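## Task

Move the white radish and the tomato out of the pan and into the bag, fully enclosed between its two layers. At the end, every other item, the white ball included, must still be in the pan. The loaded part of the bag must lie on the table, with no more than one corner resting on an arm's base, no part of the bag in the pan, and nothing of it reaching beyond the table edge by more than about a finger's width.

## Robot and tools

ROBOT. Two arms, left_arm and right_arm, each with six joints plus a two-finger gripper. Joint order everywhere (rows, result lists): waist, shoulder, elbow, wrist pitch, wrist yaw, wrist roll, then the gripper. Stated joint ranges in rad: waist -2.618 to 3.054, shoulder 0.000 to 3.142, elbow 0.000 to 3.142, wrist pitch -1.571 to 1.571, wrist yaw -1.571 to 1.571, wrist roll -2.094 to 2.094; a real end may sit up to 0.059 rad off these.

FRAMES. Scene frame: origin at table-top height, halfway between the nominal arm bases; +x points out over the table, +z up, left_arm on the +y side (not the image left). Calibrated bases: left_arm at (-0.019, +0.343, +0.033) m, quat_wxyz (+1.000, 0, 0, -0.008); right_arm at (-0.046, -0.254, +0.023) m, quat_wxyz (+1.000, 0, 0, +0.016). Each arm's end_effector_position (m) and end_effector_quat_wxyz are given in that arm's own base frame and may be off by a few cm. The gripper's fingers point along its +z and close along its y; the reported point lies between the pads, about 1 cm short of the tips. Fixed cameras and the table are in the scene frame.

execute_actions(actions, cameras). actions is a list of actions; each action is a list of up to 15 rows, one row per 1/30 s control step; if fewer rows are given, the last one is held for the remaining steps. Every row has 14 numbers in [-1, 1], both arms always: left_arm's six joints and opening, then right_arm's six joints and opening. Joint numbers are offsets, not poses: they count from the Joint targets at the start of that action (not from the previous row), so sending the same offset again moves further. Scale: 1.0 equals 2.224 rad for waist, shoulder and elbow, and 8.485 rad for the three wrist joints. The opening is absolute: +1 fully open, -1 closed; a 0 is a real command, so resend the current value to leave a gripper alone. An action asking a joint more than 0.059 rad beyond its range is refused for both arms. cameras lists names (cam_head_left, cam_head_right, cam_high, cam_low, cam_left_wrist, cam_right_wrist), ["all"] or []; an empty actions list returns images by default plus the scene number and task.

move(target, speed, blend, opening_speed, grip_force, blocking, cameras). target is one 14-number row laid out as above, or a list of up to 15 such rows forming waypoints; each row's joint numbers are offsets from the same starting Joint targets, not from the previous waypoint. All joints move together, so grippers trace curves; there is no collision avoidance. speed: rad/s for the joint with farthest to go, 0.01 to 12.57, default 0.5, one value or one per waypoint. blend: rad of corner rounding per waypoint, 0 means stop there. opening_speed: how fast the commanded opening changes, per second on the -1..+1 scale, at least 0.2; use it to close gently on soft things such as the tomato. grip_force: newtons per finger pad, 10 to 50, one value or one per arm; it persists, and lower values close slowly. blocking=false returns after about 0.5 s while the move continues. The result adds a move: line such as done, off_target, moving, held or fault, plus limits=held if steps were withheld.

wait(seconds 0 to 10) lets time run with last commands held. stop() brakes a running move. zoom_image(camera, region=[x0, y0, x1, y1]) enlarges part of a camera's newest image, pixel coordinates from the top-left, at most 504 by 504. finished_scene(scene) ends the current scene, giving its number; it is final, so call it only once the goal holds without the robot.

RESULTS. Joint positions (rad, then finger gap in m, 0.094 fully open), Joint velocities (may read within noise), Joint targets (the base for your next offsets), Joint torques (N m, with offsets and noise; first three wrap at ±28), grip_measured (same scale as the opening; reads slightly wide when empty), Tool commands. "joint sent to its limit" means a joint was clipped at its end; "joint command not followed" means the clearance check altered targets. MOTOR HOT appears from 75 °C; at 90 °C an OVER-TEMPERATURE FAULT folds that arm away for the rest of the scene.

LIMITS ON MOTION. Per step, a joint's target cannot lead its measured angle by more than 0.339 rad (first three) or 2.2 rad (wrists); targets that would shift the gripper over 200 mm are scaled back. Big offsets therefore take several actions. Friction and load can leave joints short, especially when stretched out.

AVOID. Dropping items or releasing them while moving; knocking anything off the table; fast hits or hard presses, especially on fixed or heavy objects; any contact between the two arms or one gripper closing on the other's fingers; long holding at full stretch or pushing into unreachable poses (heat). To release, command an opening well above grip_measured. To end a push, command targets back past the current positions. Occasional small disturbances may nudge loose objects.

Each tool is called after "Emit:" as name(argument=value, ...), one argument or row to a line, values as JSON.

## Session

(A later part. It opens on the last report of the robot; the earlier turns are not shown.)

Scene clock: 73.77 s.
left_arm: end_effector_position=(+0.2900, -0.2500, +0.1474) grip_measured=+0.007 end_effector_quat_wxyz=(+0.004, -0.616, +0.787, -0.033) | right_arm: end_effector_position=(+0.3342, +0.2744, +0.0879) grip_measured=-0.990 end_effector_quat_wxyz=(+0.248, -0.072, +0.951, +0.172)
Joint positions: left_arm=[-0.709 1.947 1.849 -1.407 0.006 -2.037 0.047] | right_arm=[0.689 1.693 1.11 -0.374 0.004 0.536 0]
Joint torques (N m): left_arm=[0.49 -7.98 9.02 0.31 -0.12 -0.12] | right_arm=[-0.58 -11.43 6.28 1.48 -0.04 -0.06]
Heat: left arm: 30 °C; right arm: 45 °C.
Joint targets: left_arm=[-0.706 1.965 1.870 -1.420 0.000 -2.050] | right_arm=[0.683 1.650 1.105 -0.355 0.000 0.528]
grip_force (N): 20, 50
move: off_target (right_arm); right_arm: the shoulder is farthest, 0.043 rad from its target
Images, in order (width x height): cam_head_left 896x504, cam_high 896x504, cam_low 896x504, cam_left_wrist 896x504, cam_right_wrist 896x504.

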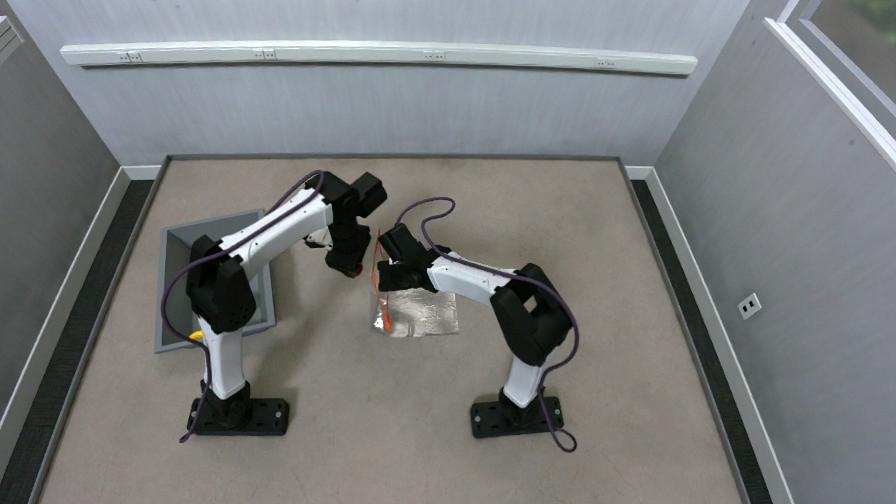

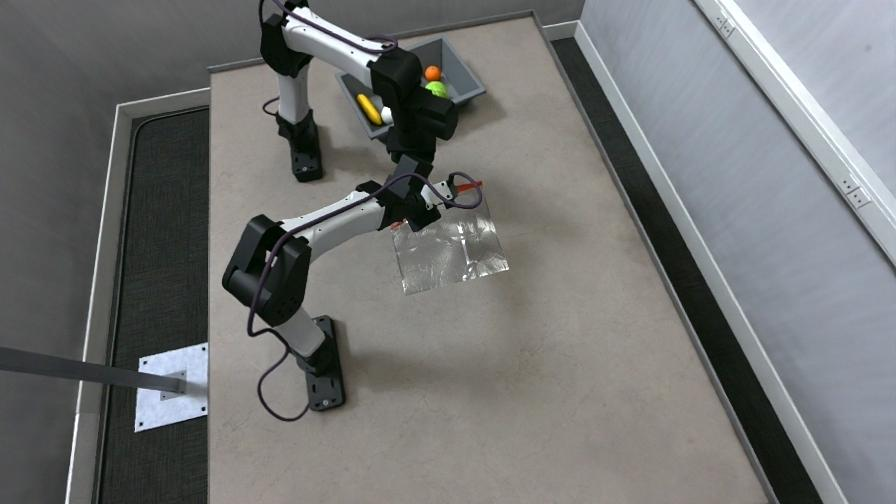

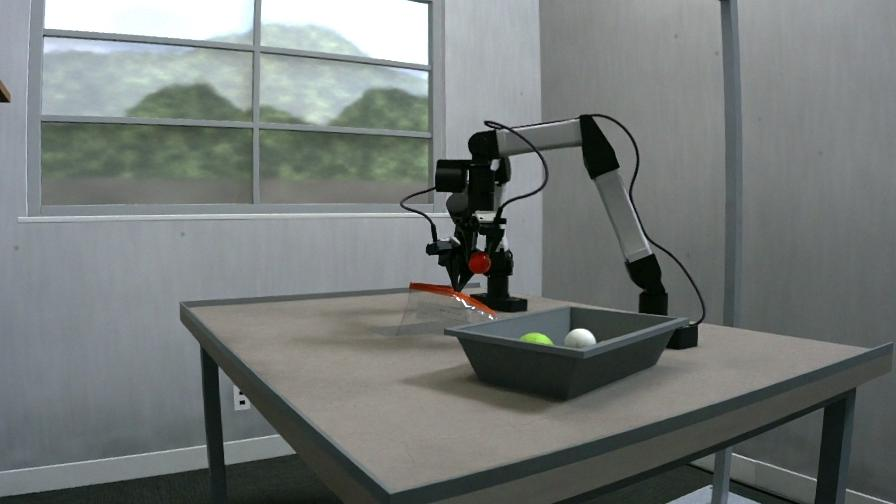

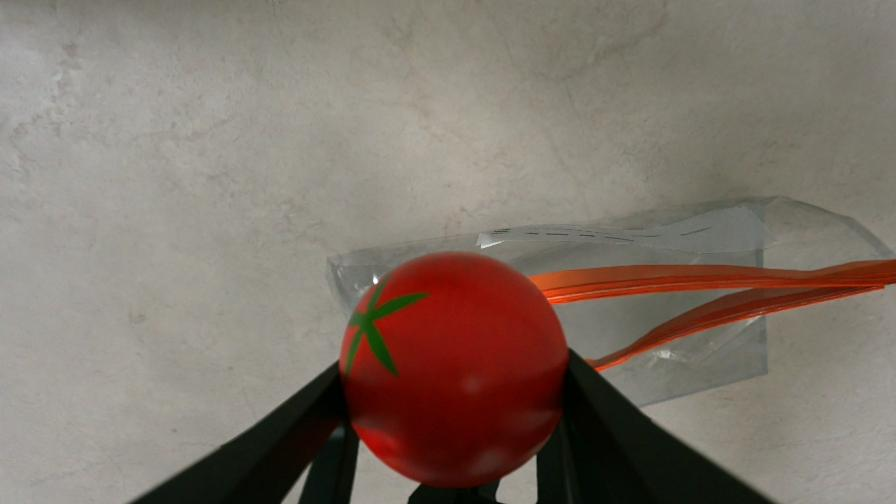

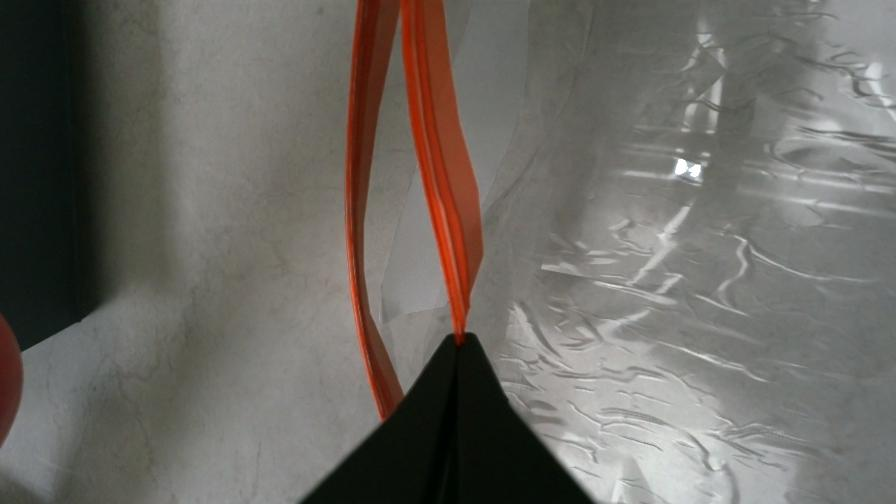

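Emit:
move(
  target=[0,0,0,0,0,0,0.0,0,-0.0472,-0.1866,0.0772,0,-0.0127,-1],
  speed=0.3,
  cameras=["cam_left_wrist","cam_right_wrist","cam_low","cam_head_left"],
)

Emit:
zoom_image(
  camera="cam_low",
  region=[350, 200, 550, 360],
)

Emit:
zoom_image(
  camera="cam_head_left",
  region=[320, 180, 500, 360],
)

Scene clock: 80.37 s.
left_arm: end_effector_position=(+0.2900, -0.2500, +0.1474) grip_measured=+0.007 end_effector_quat_wxyz=(+0.004, -0.616, +0.787, -0.033) | right_arm: end_effector_position=(+0.3301, +0.2710, +0.0826) grip_measured=-0.990 end_effector_quat_wxyz=(+0.392, -0.114, +0.880, +0.243)
Joint positions: left_arm=[-0.709 1.947 1.849 -1.407 0.006 -2.038 0.047] | right_arm=[0.689 1.583 0.693 0.277 0.004 0.429 0]
Joint torques (N m): left_arm=[0.47 -8.02 9.03 0.3 -0.12 -0.15] | right_arm=[-0.57 -9.59 5.94 1.9 -0.05 -0.07]
Heat: left arm: 31 °C; right arm: 45 °C.
Joint targets: left_arm=[-0.706 1.965 1.870 -1.420 0.000 -2.050] | right_arm=[0.683 1.545 0.690 0.300 0.000 0.420]
grip_force (N): 20, 50
move: off_target (right_arm); right_arm: the shoulder is farthest, 0.038 rad from its target
Images, in order (width x height): cam_head_left 896x504, cam_low 896x504, cam_left_wrist 896x504, cam_right_wrist 896x504.

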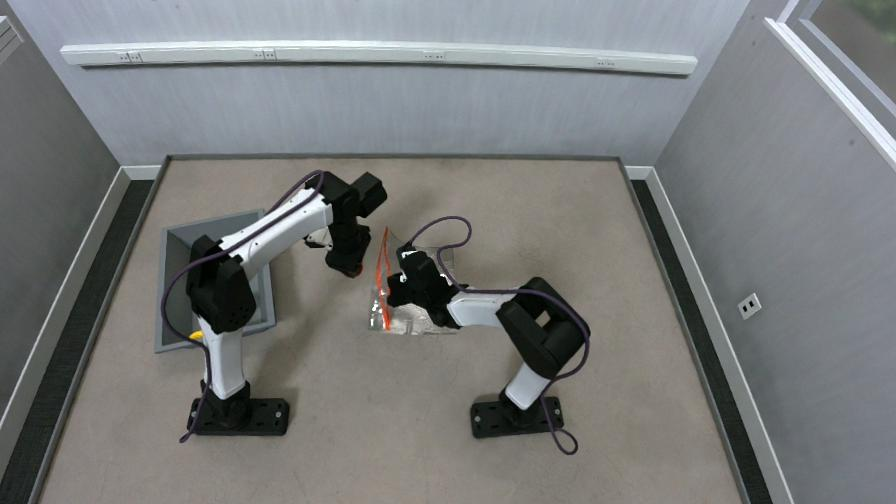

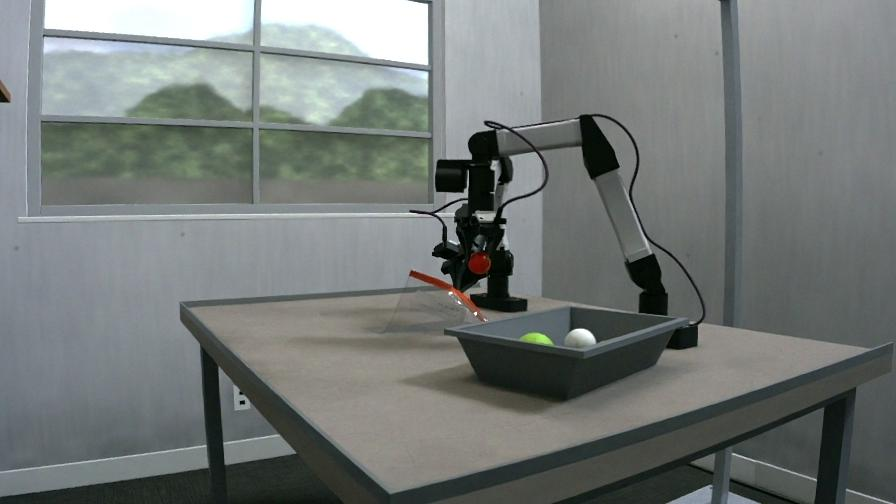

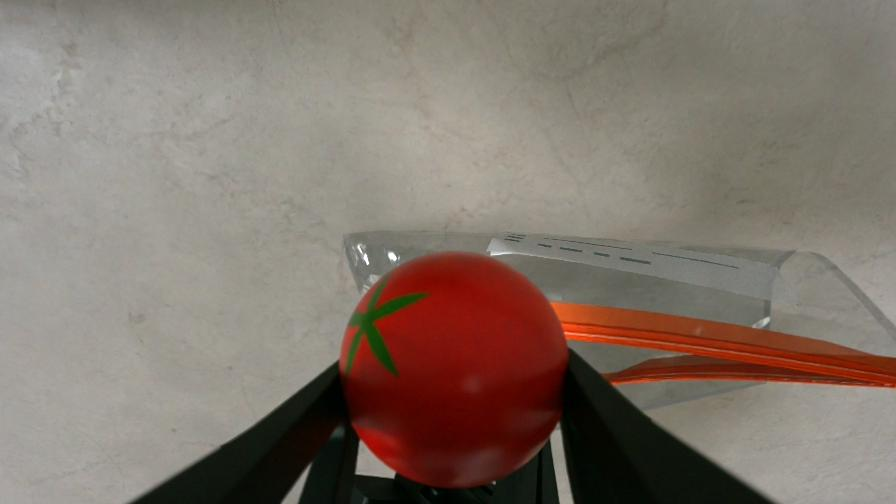

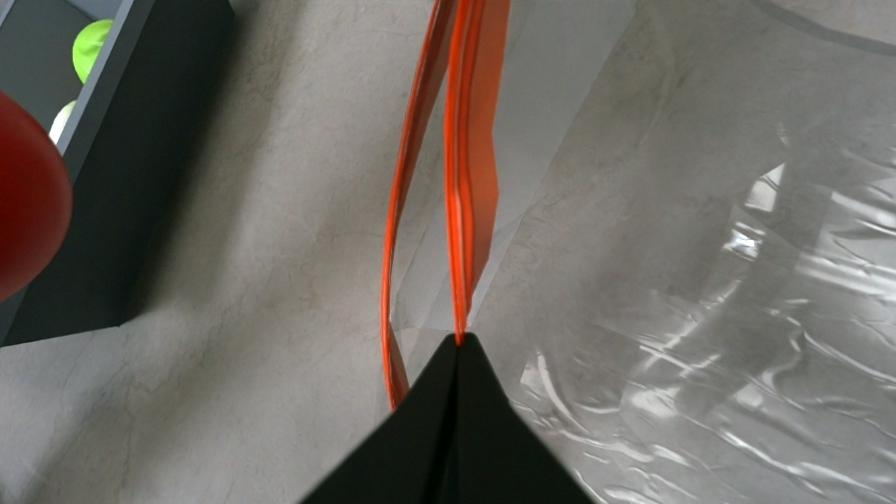

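Scaled by 2.520 from the camera's 896x504 image, which has a finer 1280x720 frame.

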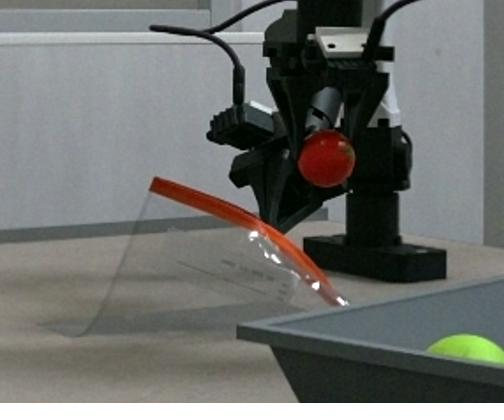

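Scaled by 2.800 from the camera's 896x504 image, which has a finer 1280x720 frame.

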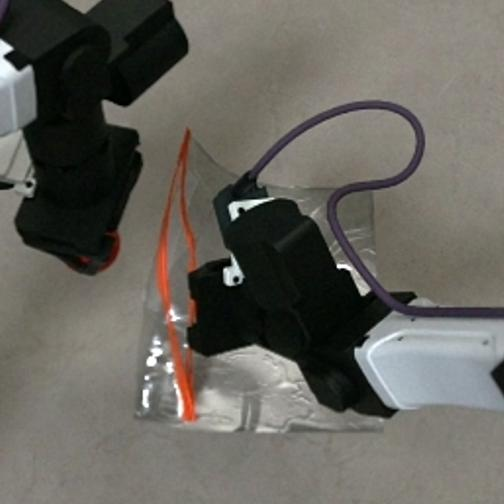

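Emit:
move(
  target=[
    [0.1551,-0.1529,-0.2316,0.0601,0.0471,-0.0024,0.0,0,0,0,0,0,0,-1],
    [0.1551,-0.1529,-0.2316,0.0601,0.0471,-0.0024,0.0,0.0474,0.1596,0.2968,-0.0931,0,0.0252,-1],
  ],
  speed=[0.5,0.35],
  cameras=["cam_left_wrist","cam_right_wrist","cam_low","cam_head_left"],
)

Emit:
zoom_image(
  camera="cam_low",
  region=[350, 200, 550, 360],
)

Emit:
zoom_image(
  camera="cam_head_left",
  region=[320, 180, 500, 360],
)

Scene clock: 87.53 s.
left_arm: end_effector_position=(+0.3305, -0.1949, +0.1471) grip_measured=+0.007 end_effector_quat_wxyz=(+0.111, +0.700, -0.665, +0.236) | right_arm: end_effector_position=(+0.3288, +0.3261, +0.0690) grip_measured=-0.990 end_effector_quat_wxyz=(+0.196, -0.075, +0.964, +0.164)
Joint positions: left_arm=[-0.362 1.649 1.368 -0.919 0.384 -2.058 0.047] | right_arm=[0.783 1.884 1.321 -0.49 0.004 0.627 0]
Joint torques (N m): left_arm=[0.32 -9.26 6.35 1.22 0.31 -0.14] | right_arm=[0.57 -7.83 9.4 1.15 -0.04 0.08]
Heat: left arm: 31 °C; right arm: 44 °C.
Joint targets: left_arm=[-0.361 1.625 1.355 -0.910 0.399 -2.071] | right_arm=[0.788 1.900 1.350 -0.490 0.000 0.634]
grip_force (N): 20, 50
move: done
Images, in order (width x height): cam_head_left 896x504, cam_low 896x504, cam_left_wrist 896x504, cam_right_wrist 896x504.

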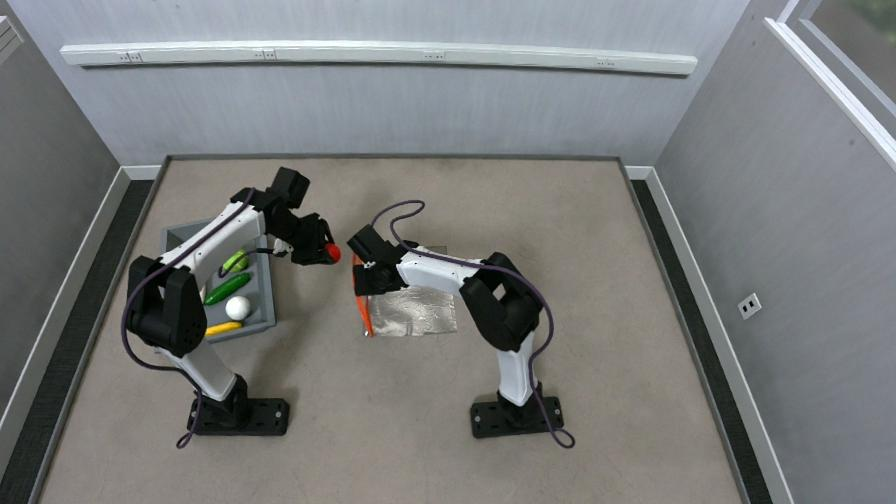

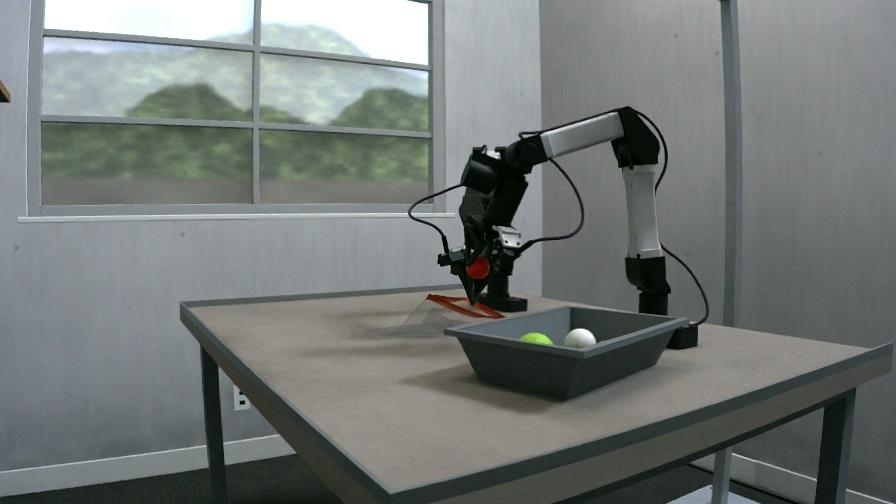

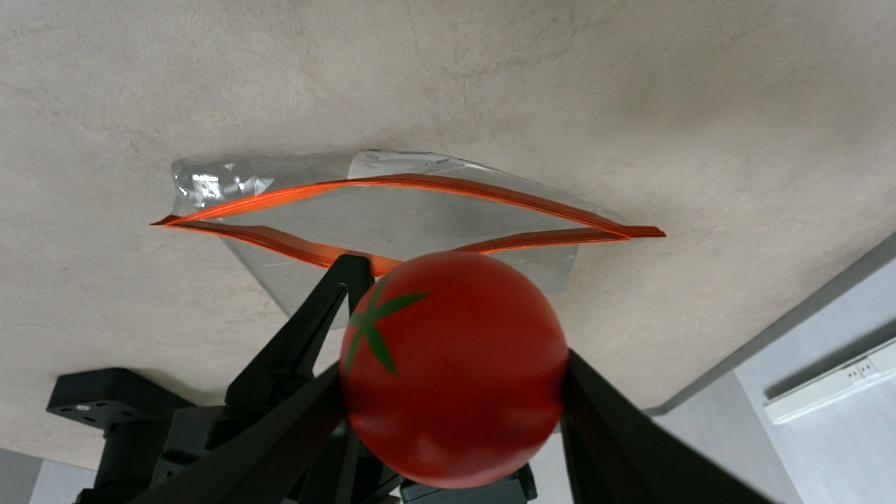

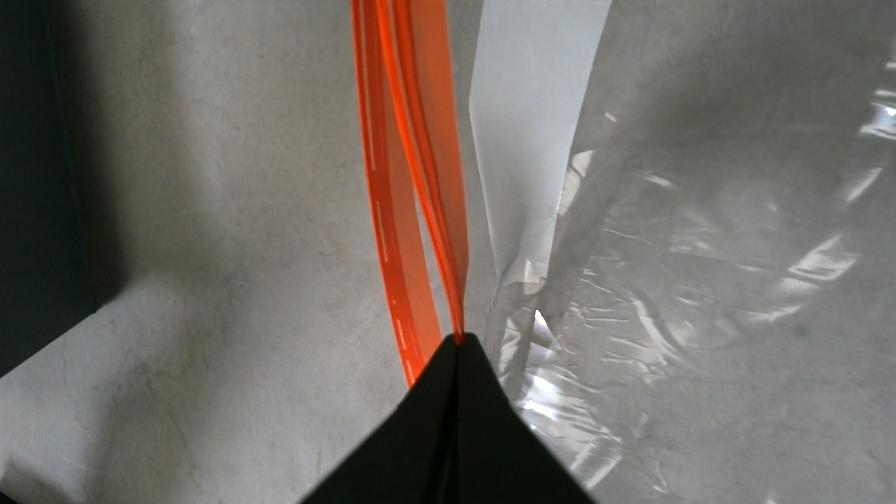

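Scaled by 2.520 from the camera's 896x504 image, which has a finer 1280x720 frame.

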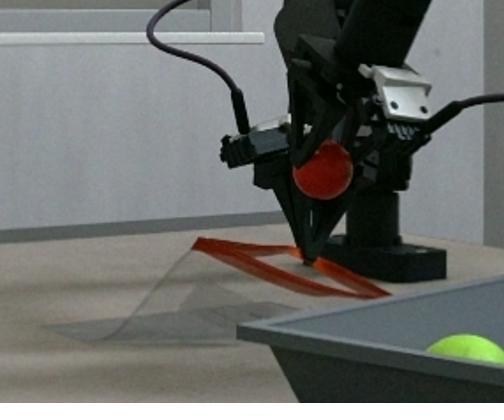

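Scaled by 2.800 from the camera's 896x504 image, which has a finer 1280x720 frame.

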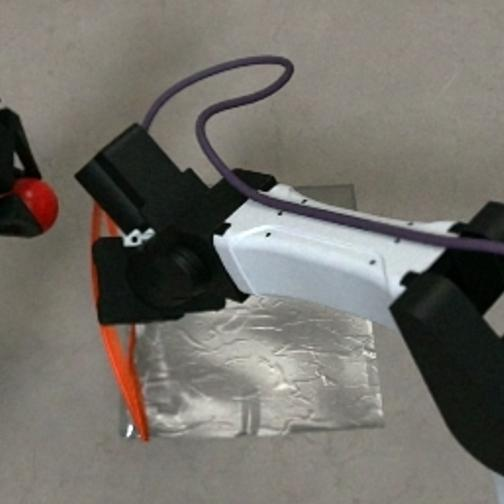

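Emit:
move(
  target=[-0.0092,0.0652,0.0129,0.0137,0,0,0.0,0,0,0,0,0,0,-1],
  speed=0.2,
  cameras=["cam_left_wrist","cam_low","cam_head_left","cam_high"],
)

Emit:
zoom_image(
  camera="cam_low",
  region=[350, 200, 550, 360],
)

Emit:
zoom_image(
  camera="cam_head_left",
  region=[280, 160, 480, 340],
)

Emit:
zoom_image(
  camera="cam_high",
  region=[340, 80, 540, 260],
)

Scene clock: 92.50 s.
left_arm: end_effector_position=(+0.3535, -0.2091, +0.1174) grip_measured=+0.007 end_effector_quat_wxyz=(+0.111, +0.695, -0.669, +0.239) | right_arm: end_effector_position=(+0.3287, +0.3261, +0.0689) grip_measured=-0.990 end_effector_quat_wxyz=(+0.196, -0.075, +0.964, +0.164)
Joint positions: left_arm=[-0.375 1.756 1.368 -0.803 0.384 -2.058 0.047] | right_arm=[0.783 1.884 1.321 -0.491 0.004 0.627 0]
Joint torques (N m): left_arm=[-0.28 -7.21 9.11 1.21 0.3 -0.13] | right_arm=[0.57 -7.83 9.4 1.16 -0.03 0.11]
Heat: left arm: 31 °C; right arm: 43 °C.
Joint targets: left_arm=[-0.381 1.770 1.384 -0.794 0.399 -2.071] | right_arm=[0.788 1.900 1.350 -0.490 0.000 0.634]
grip_force (N): 20, 50
move: done
Images, in order (width x height): cam_head_left 896x504, cam_high 896x504, cam_low 896x504, cam_left_wrist 896x504.

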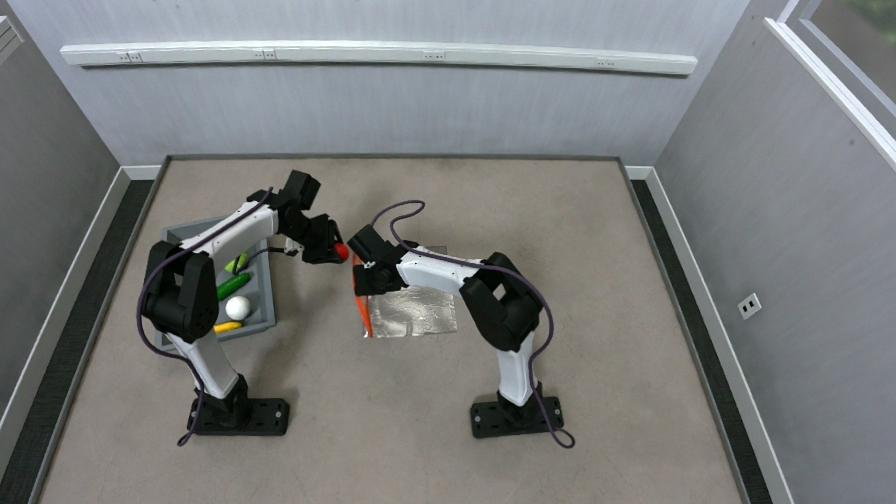

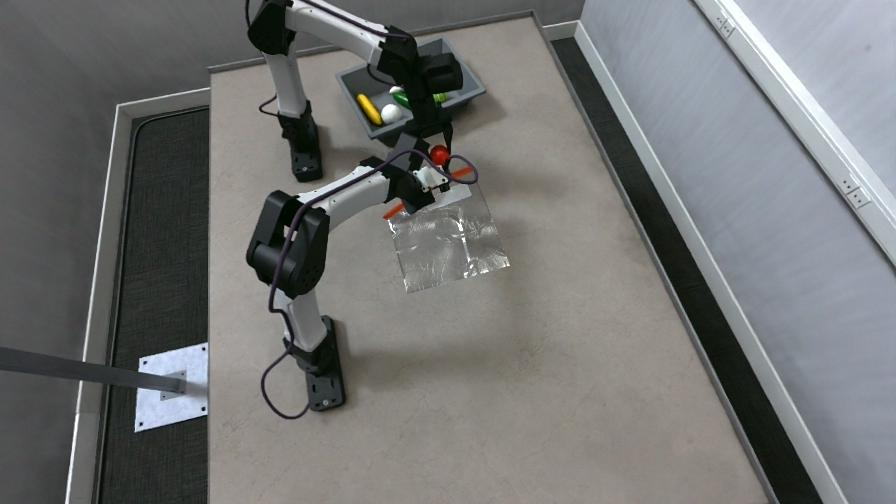

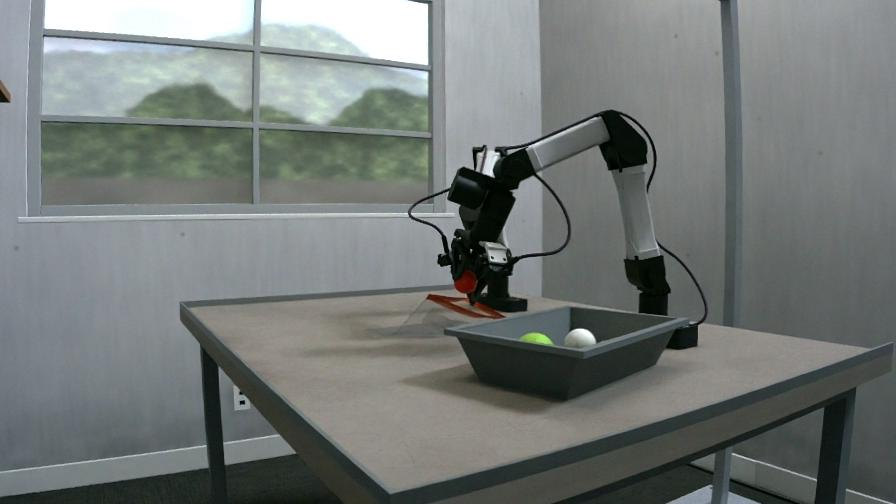

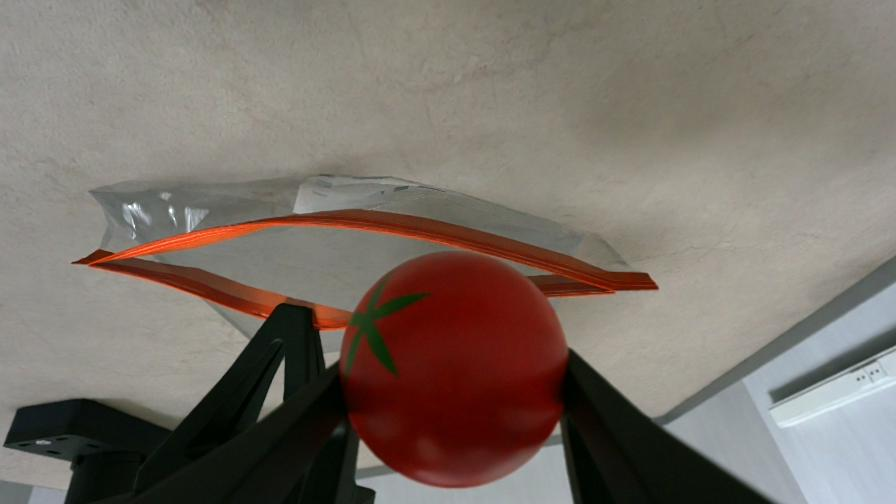

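Scaled by 2.520 from the camera's 896x504 image, which has a finer 1280x720 frame.

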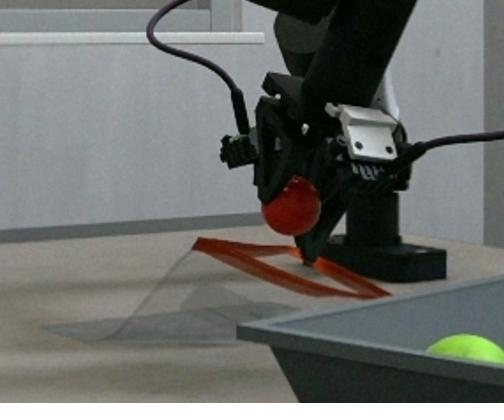

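Scaled by 2.520 from the camera's 896x504 image, which has a finer 1280x720 frame.

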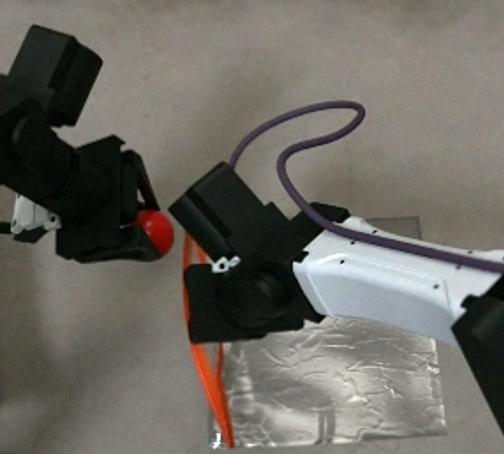

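Scaled by 2.520 from the camera's 896x504 image, which has a finer 1280x720 frame.

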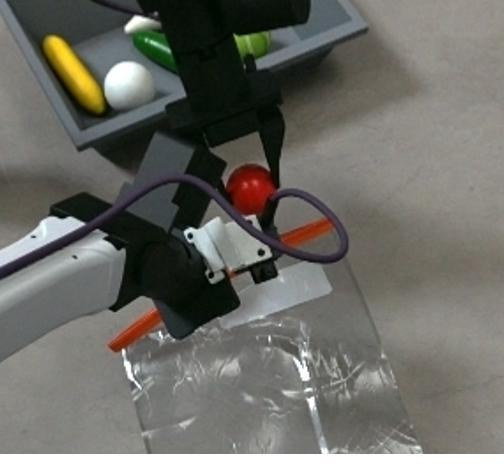

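Emit:
move(
  target=[-0.0335,0.0463,0.0018,0.0117,0,0,0.0,0,0,0,0,0,0,-1],
  speed=0.15,
  cameras=["cam_left_wrist","cam_low","cam_right_wrist","cam_high"],
)

Emit:
zoom_image(
  camera="cam_low",
  region=[350, 200, 550, 360],
)

Emit:
zoom_image(
  camera="cam_high",
  region=[340, 80, 540, 260],
)

Scene clock: 95.90 s.
left_arm: end_effector_position=(+0.3549, -0.2442, +0.0861) grip_measured=+0.007 end_effector_quat_wxyz=(+0.121, +0.669, -0.695, +0.234) | right_arm: end_effector_position=(+0.3285, +0.3259, +0.0688) grip_measured=-0.990 end_effector_quat_wxyz=(+0.195, -0.075, +0.964, +0.164)
Joint positions: left_arm=[-0.451 1.857 1.368 -0.704 0.384 -2.058 0.047] | right_arm=[0.783 1.884 1.321 -0.492 0.004 0.628 0]
Joint torques (N m): left_arm=[-0.14 -7.82 9.39 1.21 0.29 -0.14] | right_arm=[0.64 -7.83 9.42 1.16 -0.04 0.1]
Heat: left arm: 32 °C; right arm: 43 °C.
Joint targets: left_arm=[-0.456 1.873 1.388 -0.695 0.399 -2.071] | right_arm=[0.788 1.900 1.350 -0.490 0.000 0.634]
grip_force (N): 20, 50
move: done
Images, in order (width x height): cam_high 896x504, cam_low 896x504, cam_left_wrist 896x504, cam_right_wrist 896x504.

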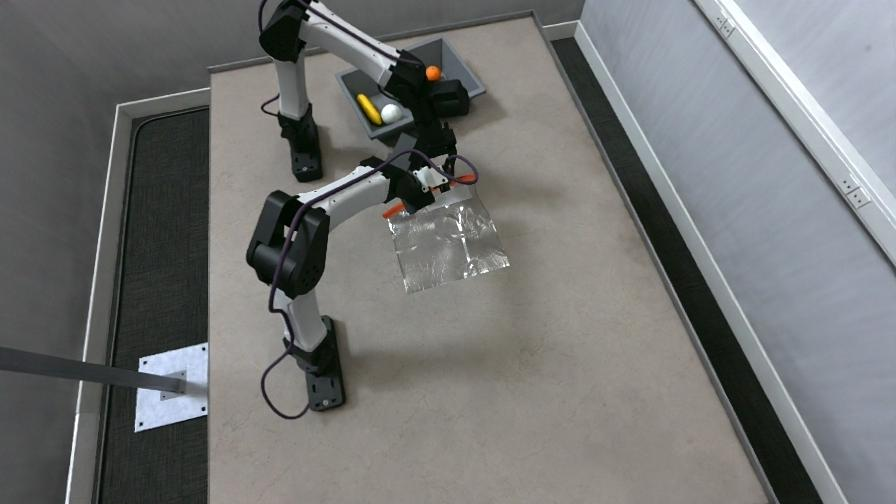

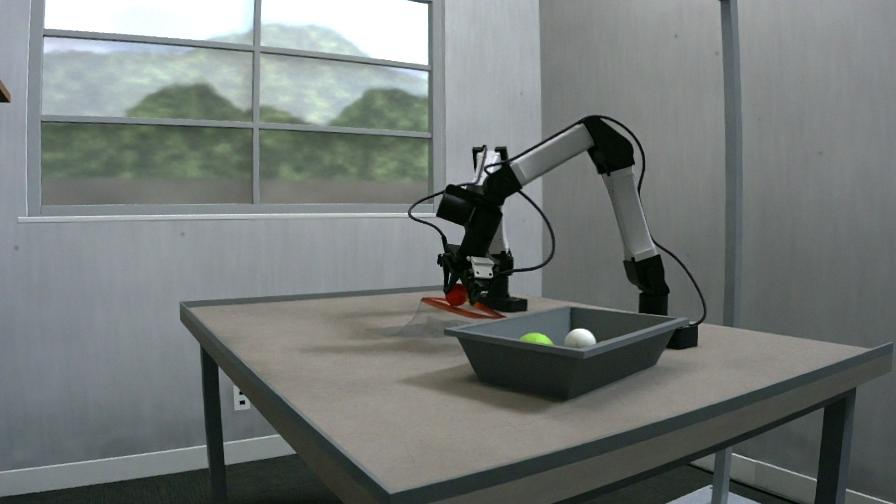

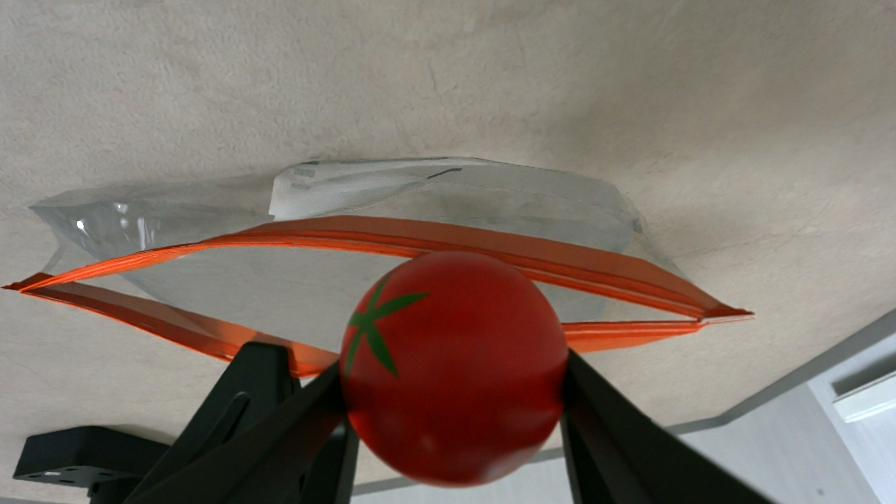

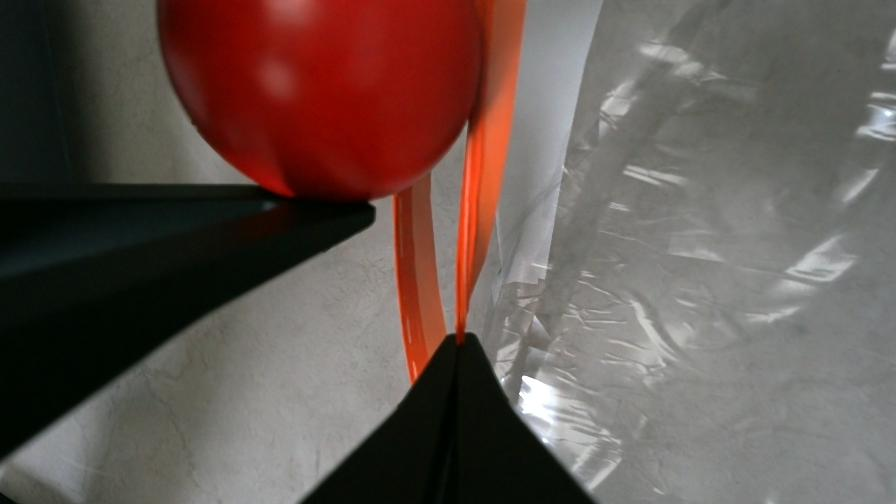

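Scaled by 2.520 from the camera's 896x504 image, which has a finer 1280x720 frame.

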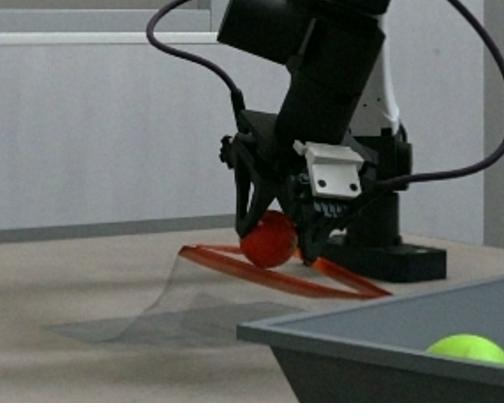

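Scaled by 2.520 from the camera's 896x504 image, which has a finer 1280x720 frame.

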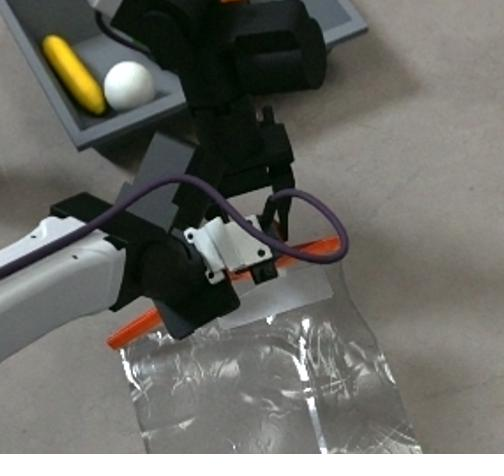

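Emit:
move(
  target=[-0.0162,0.0595,0.0299,0.0078,0,0,0.0,0,0,0,0,0,0,-1],
  speed=0.12,
  cameras=["cam_left_wrist","cam_low","cam_right_wrist","cam_head_left"],
)

Emit:
zoom_image(
  camera="cam_low",
  region=[350, 200, 550, 360],
)

Scene clock: 98.70 s.
left_arm: end_effector_position=(+0.3705, -0.2692, +0.0585) grip_measured=+0.007 end_effector_quat_wxyz=(+0.125, +0.657, -0.706, +0.232) | right_arm: end_effector_position=(+0.3284, +0.3258, +0.0687) grip_measured=-0.990 end_effector_quat_wxyz=(+0.195, -0.074, +0.964, +0.164)
Joint positions: left_arm=[-0.485 1.986 1.431 -0.638 0.384 -2.058 0.047] | right_arm=[0.783 1.884 1.321 -0.493 0.004 0.628 0]
Joint torques (N m): left_arm=[-0.28 -8.55 9.62 1.24 0.29 -0.14] | right_arm=[0.57 -7.8 9.4 1.17 -0.04 0.1]
Heat: left arm: 32 °C; right arm: 43 °C.
Joint targets: left_arm=[-0.492 2.005 1.455 -0.628 0.399 -2.070] | right_arm=[0.788 1.900 1.350 -0.490 0.000 0.634]
grip_force (N): 20, 50
move: done
Images, in order (width x height): cam_head_left 896x504, cam_low 896x504, cam_left_wrist 896x504, cam_right_wrist 896x504.

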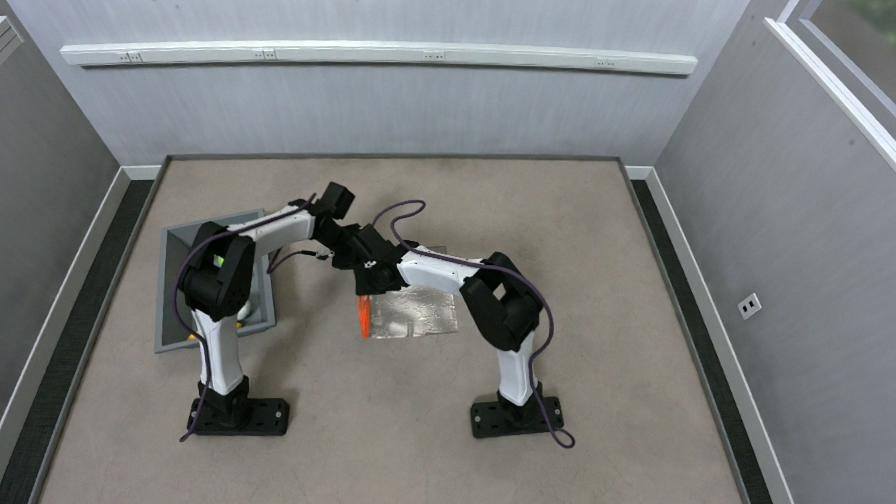

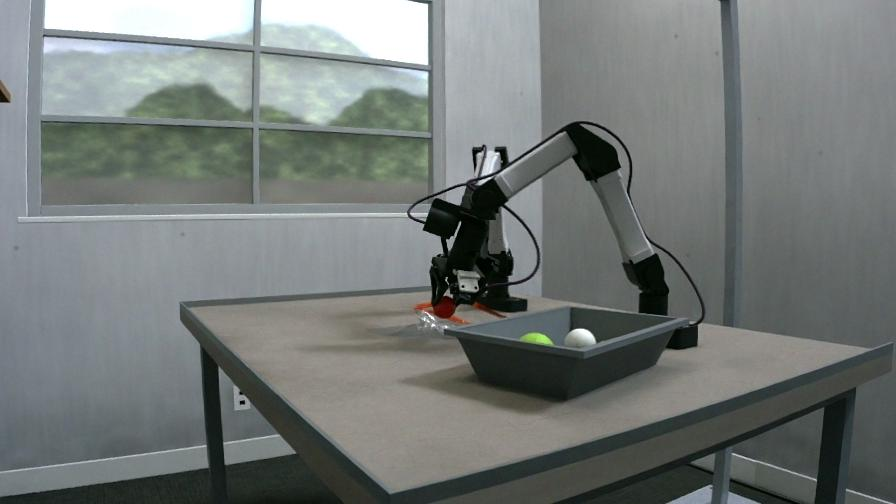

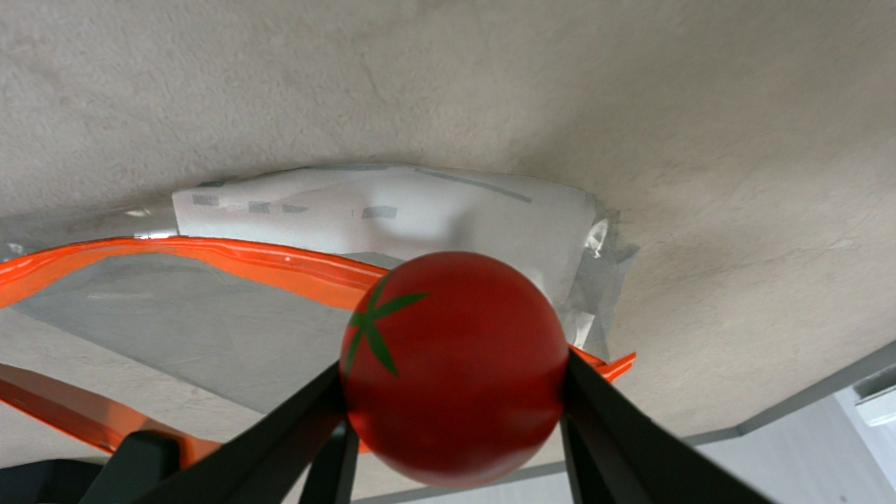

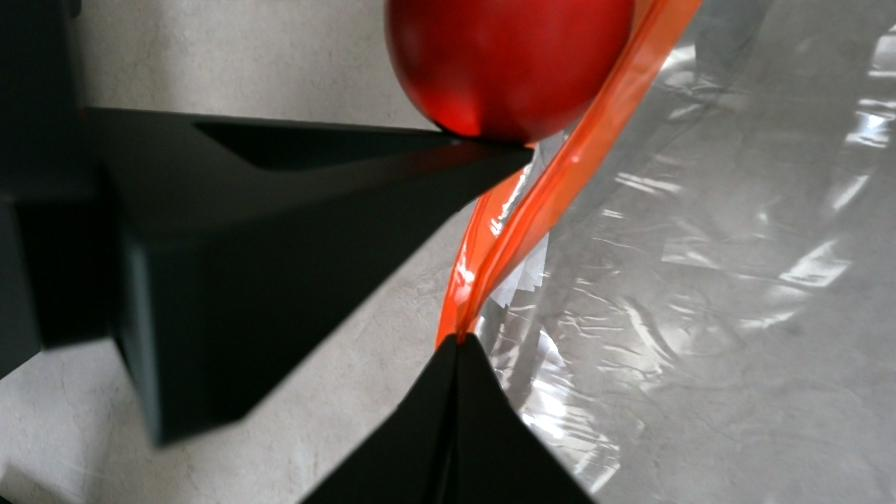

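Scaled by 2.520 from the camera's 896x504 image, which has a finer 1280x720 frame.

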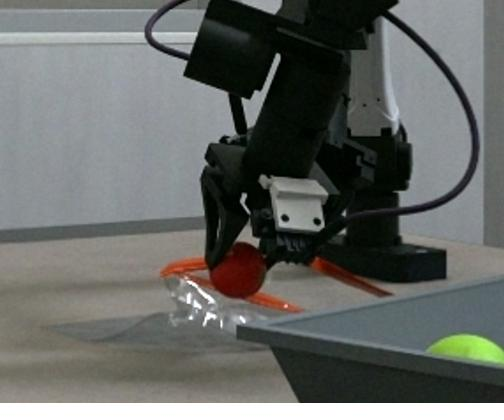

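Emit:
move(
  target=[0.0638,0.0373,0.1268,-0.0539,0.0255,0.033,0.0,0,0,0,0,0,0,-1],
  speed=0.25,
  cameras=["cam_left_wrist","cam_low","cam_right_wrist","cam_high"],
)

Emit:
zoom_image(
  camera="cam_low",
  region=[350, 200, 550, 360],
)

Scene clock: 103.90 s.
left_arm: end_effector_position=(+0.3675, -0.2406, +0.1029) grip_measured=+0.007 end_effector_quat_wxyz=(-0.226, -0.615, +0.728, -0.201) | right_arm: end_effector_position=(+0.3284, +0.3258, +0.0687) grip_measured=-0.990 end_effector_quat_wxyz=(+0.195, -0.074, +0.964, +0.164)
Joint positions: left_arm=[-0.354 2.065 1.715 -1.073 0.6 -1.803 0.047] | right_arm=[0.783 1.884 1.321 -0.493 0.004 0.628 0]
Joint torques (N m): left_arm=[0.55 -8.8 9.24 0.51 0.43 0.09] | right_arm=[0.55 -7.83 9.42 1.17 -0.04 0.1]
Heat: left arm: 33 °C; right arm: 43 °C.
Joint targets: left_arm=[-0.350 2.089 1.737 -1.086 0.616 -1.791] | right_arm=[0.788 1.900 1.350 -0.490 0.000 0.634]
grip_force (N): 20, 50
move: done
Images, in order (width x height): cam_high 896x504, cam_low 896x504, cam_left_wrist 896x504, cam_right_wrist 896x504.

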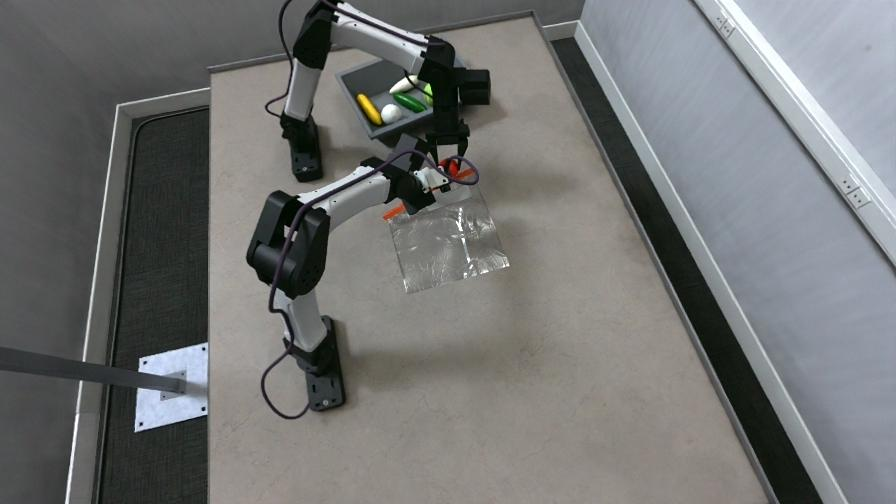

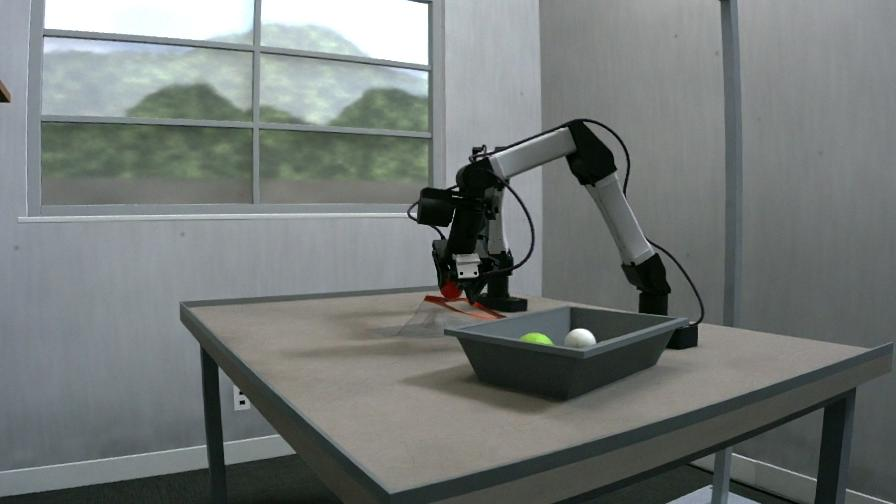

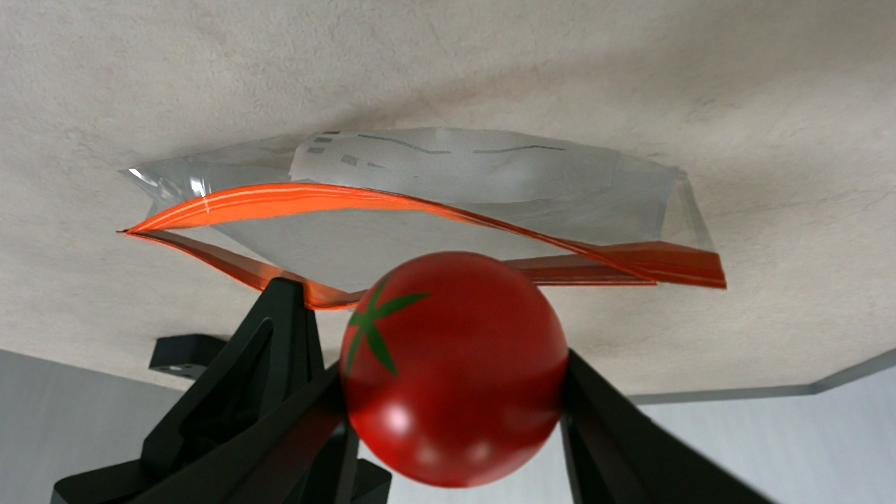

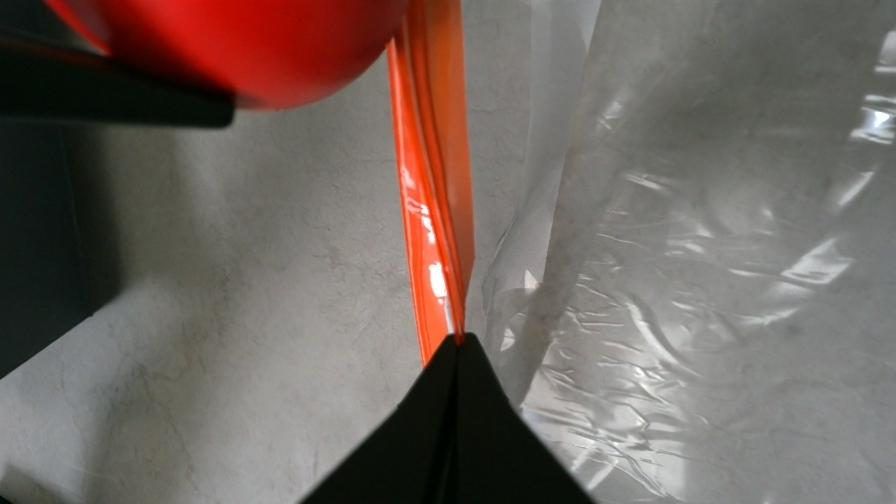

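Scaled by 2.520 from the camera's 896x504 image, which has a finer 1280x720 frame.

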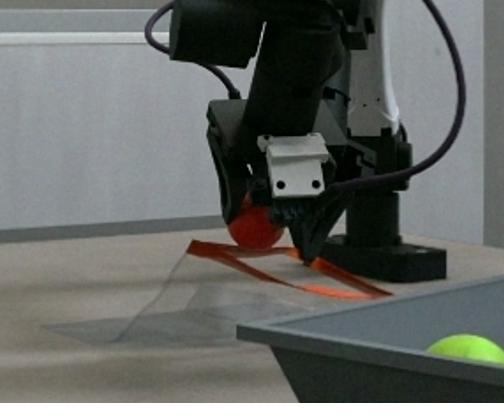

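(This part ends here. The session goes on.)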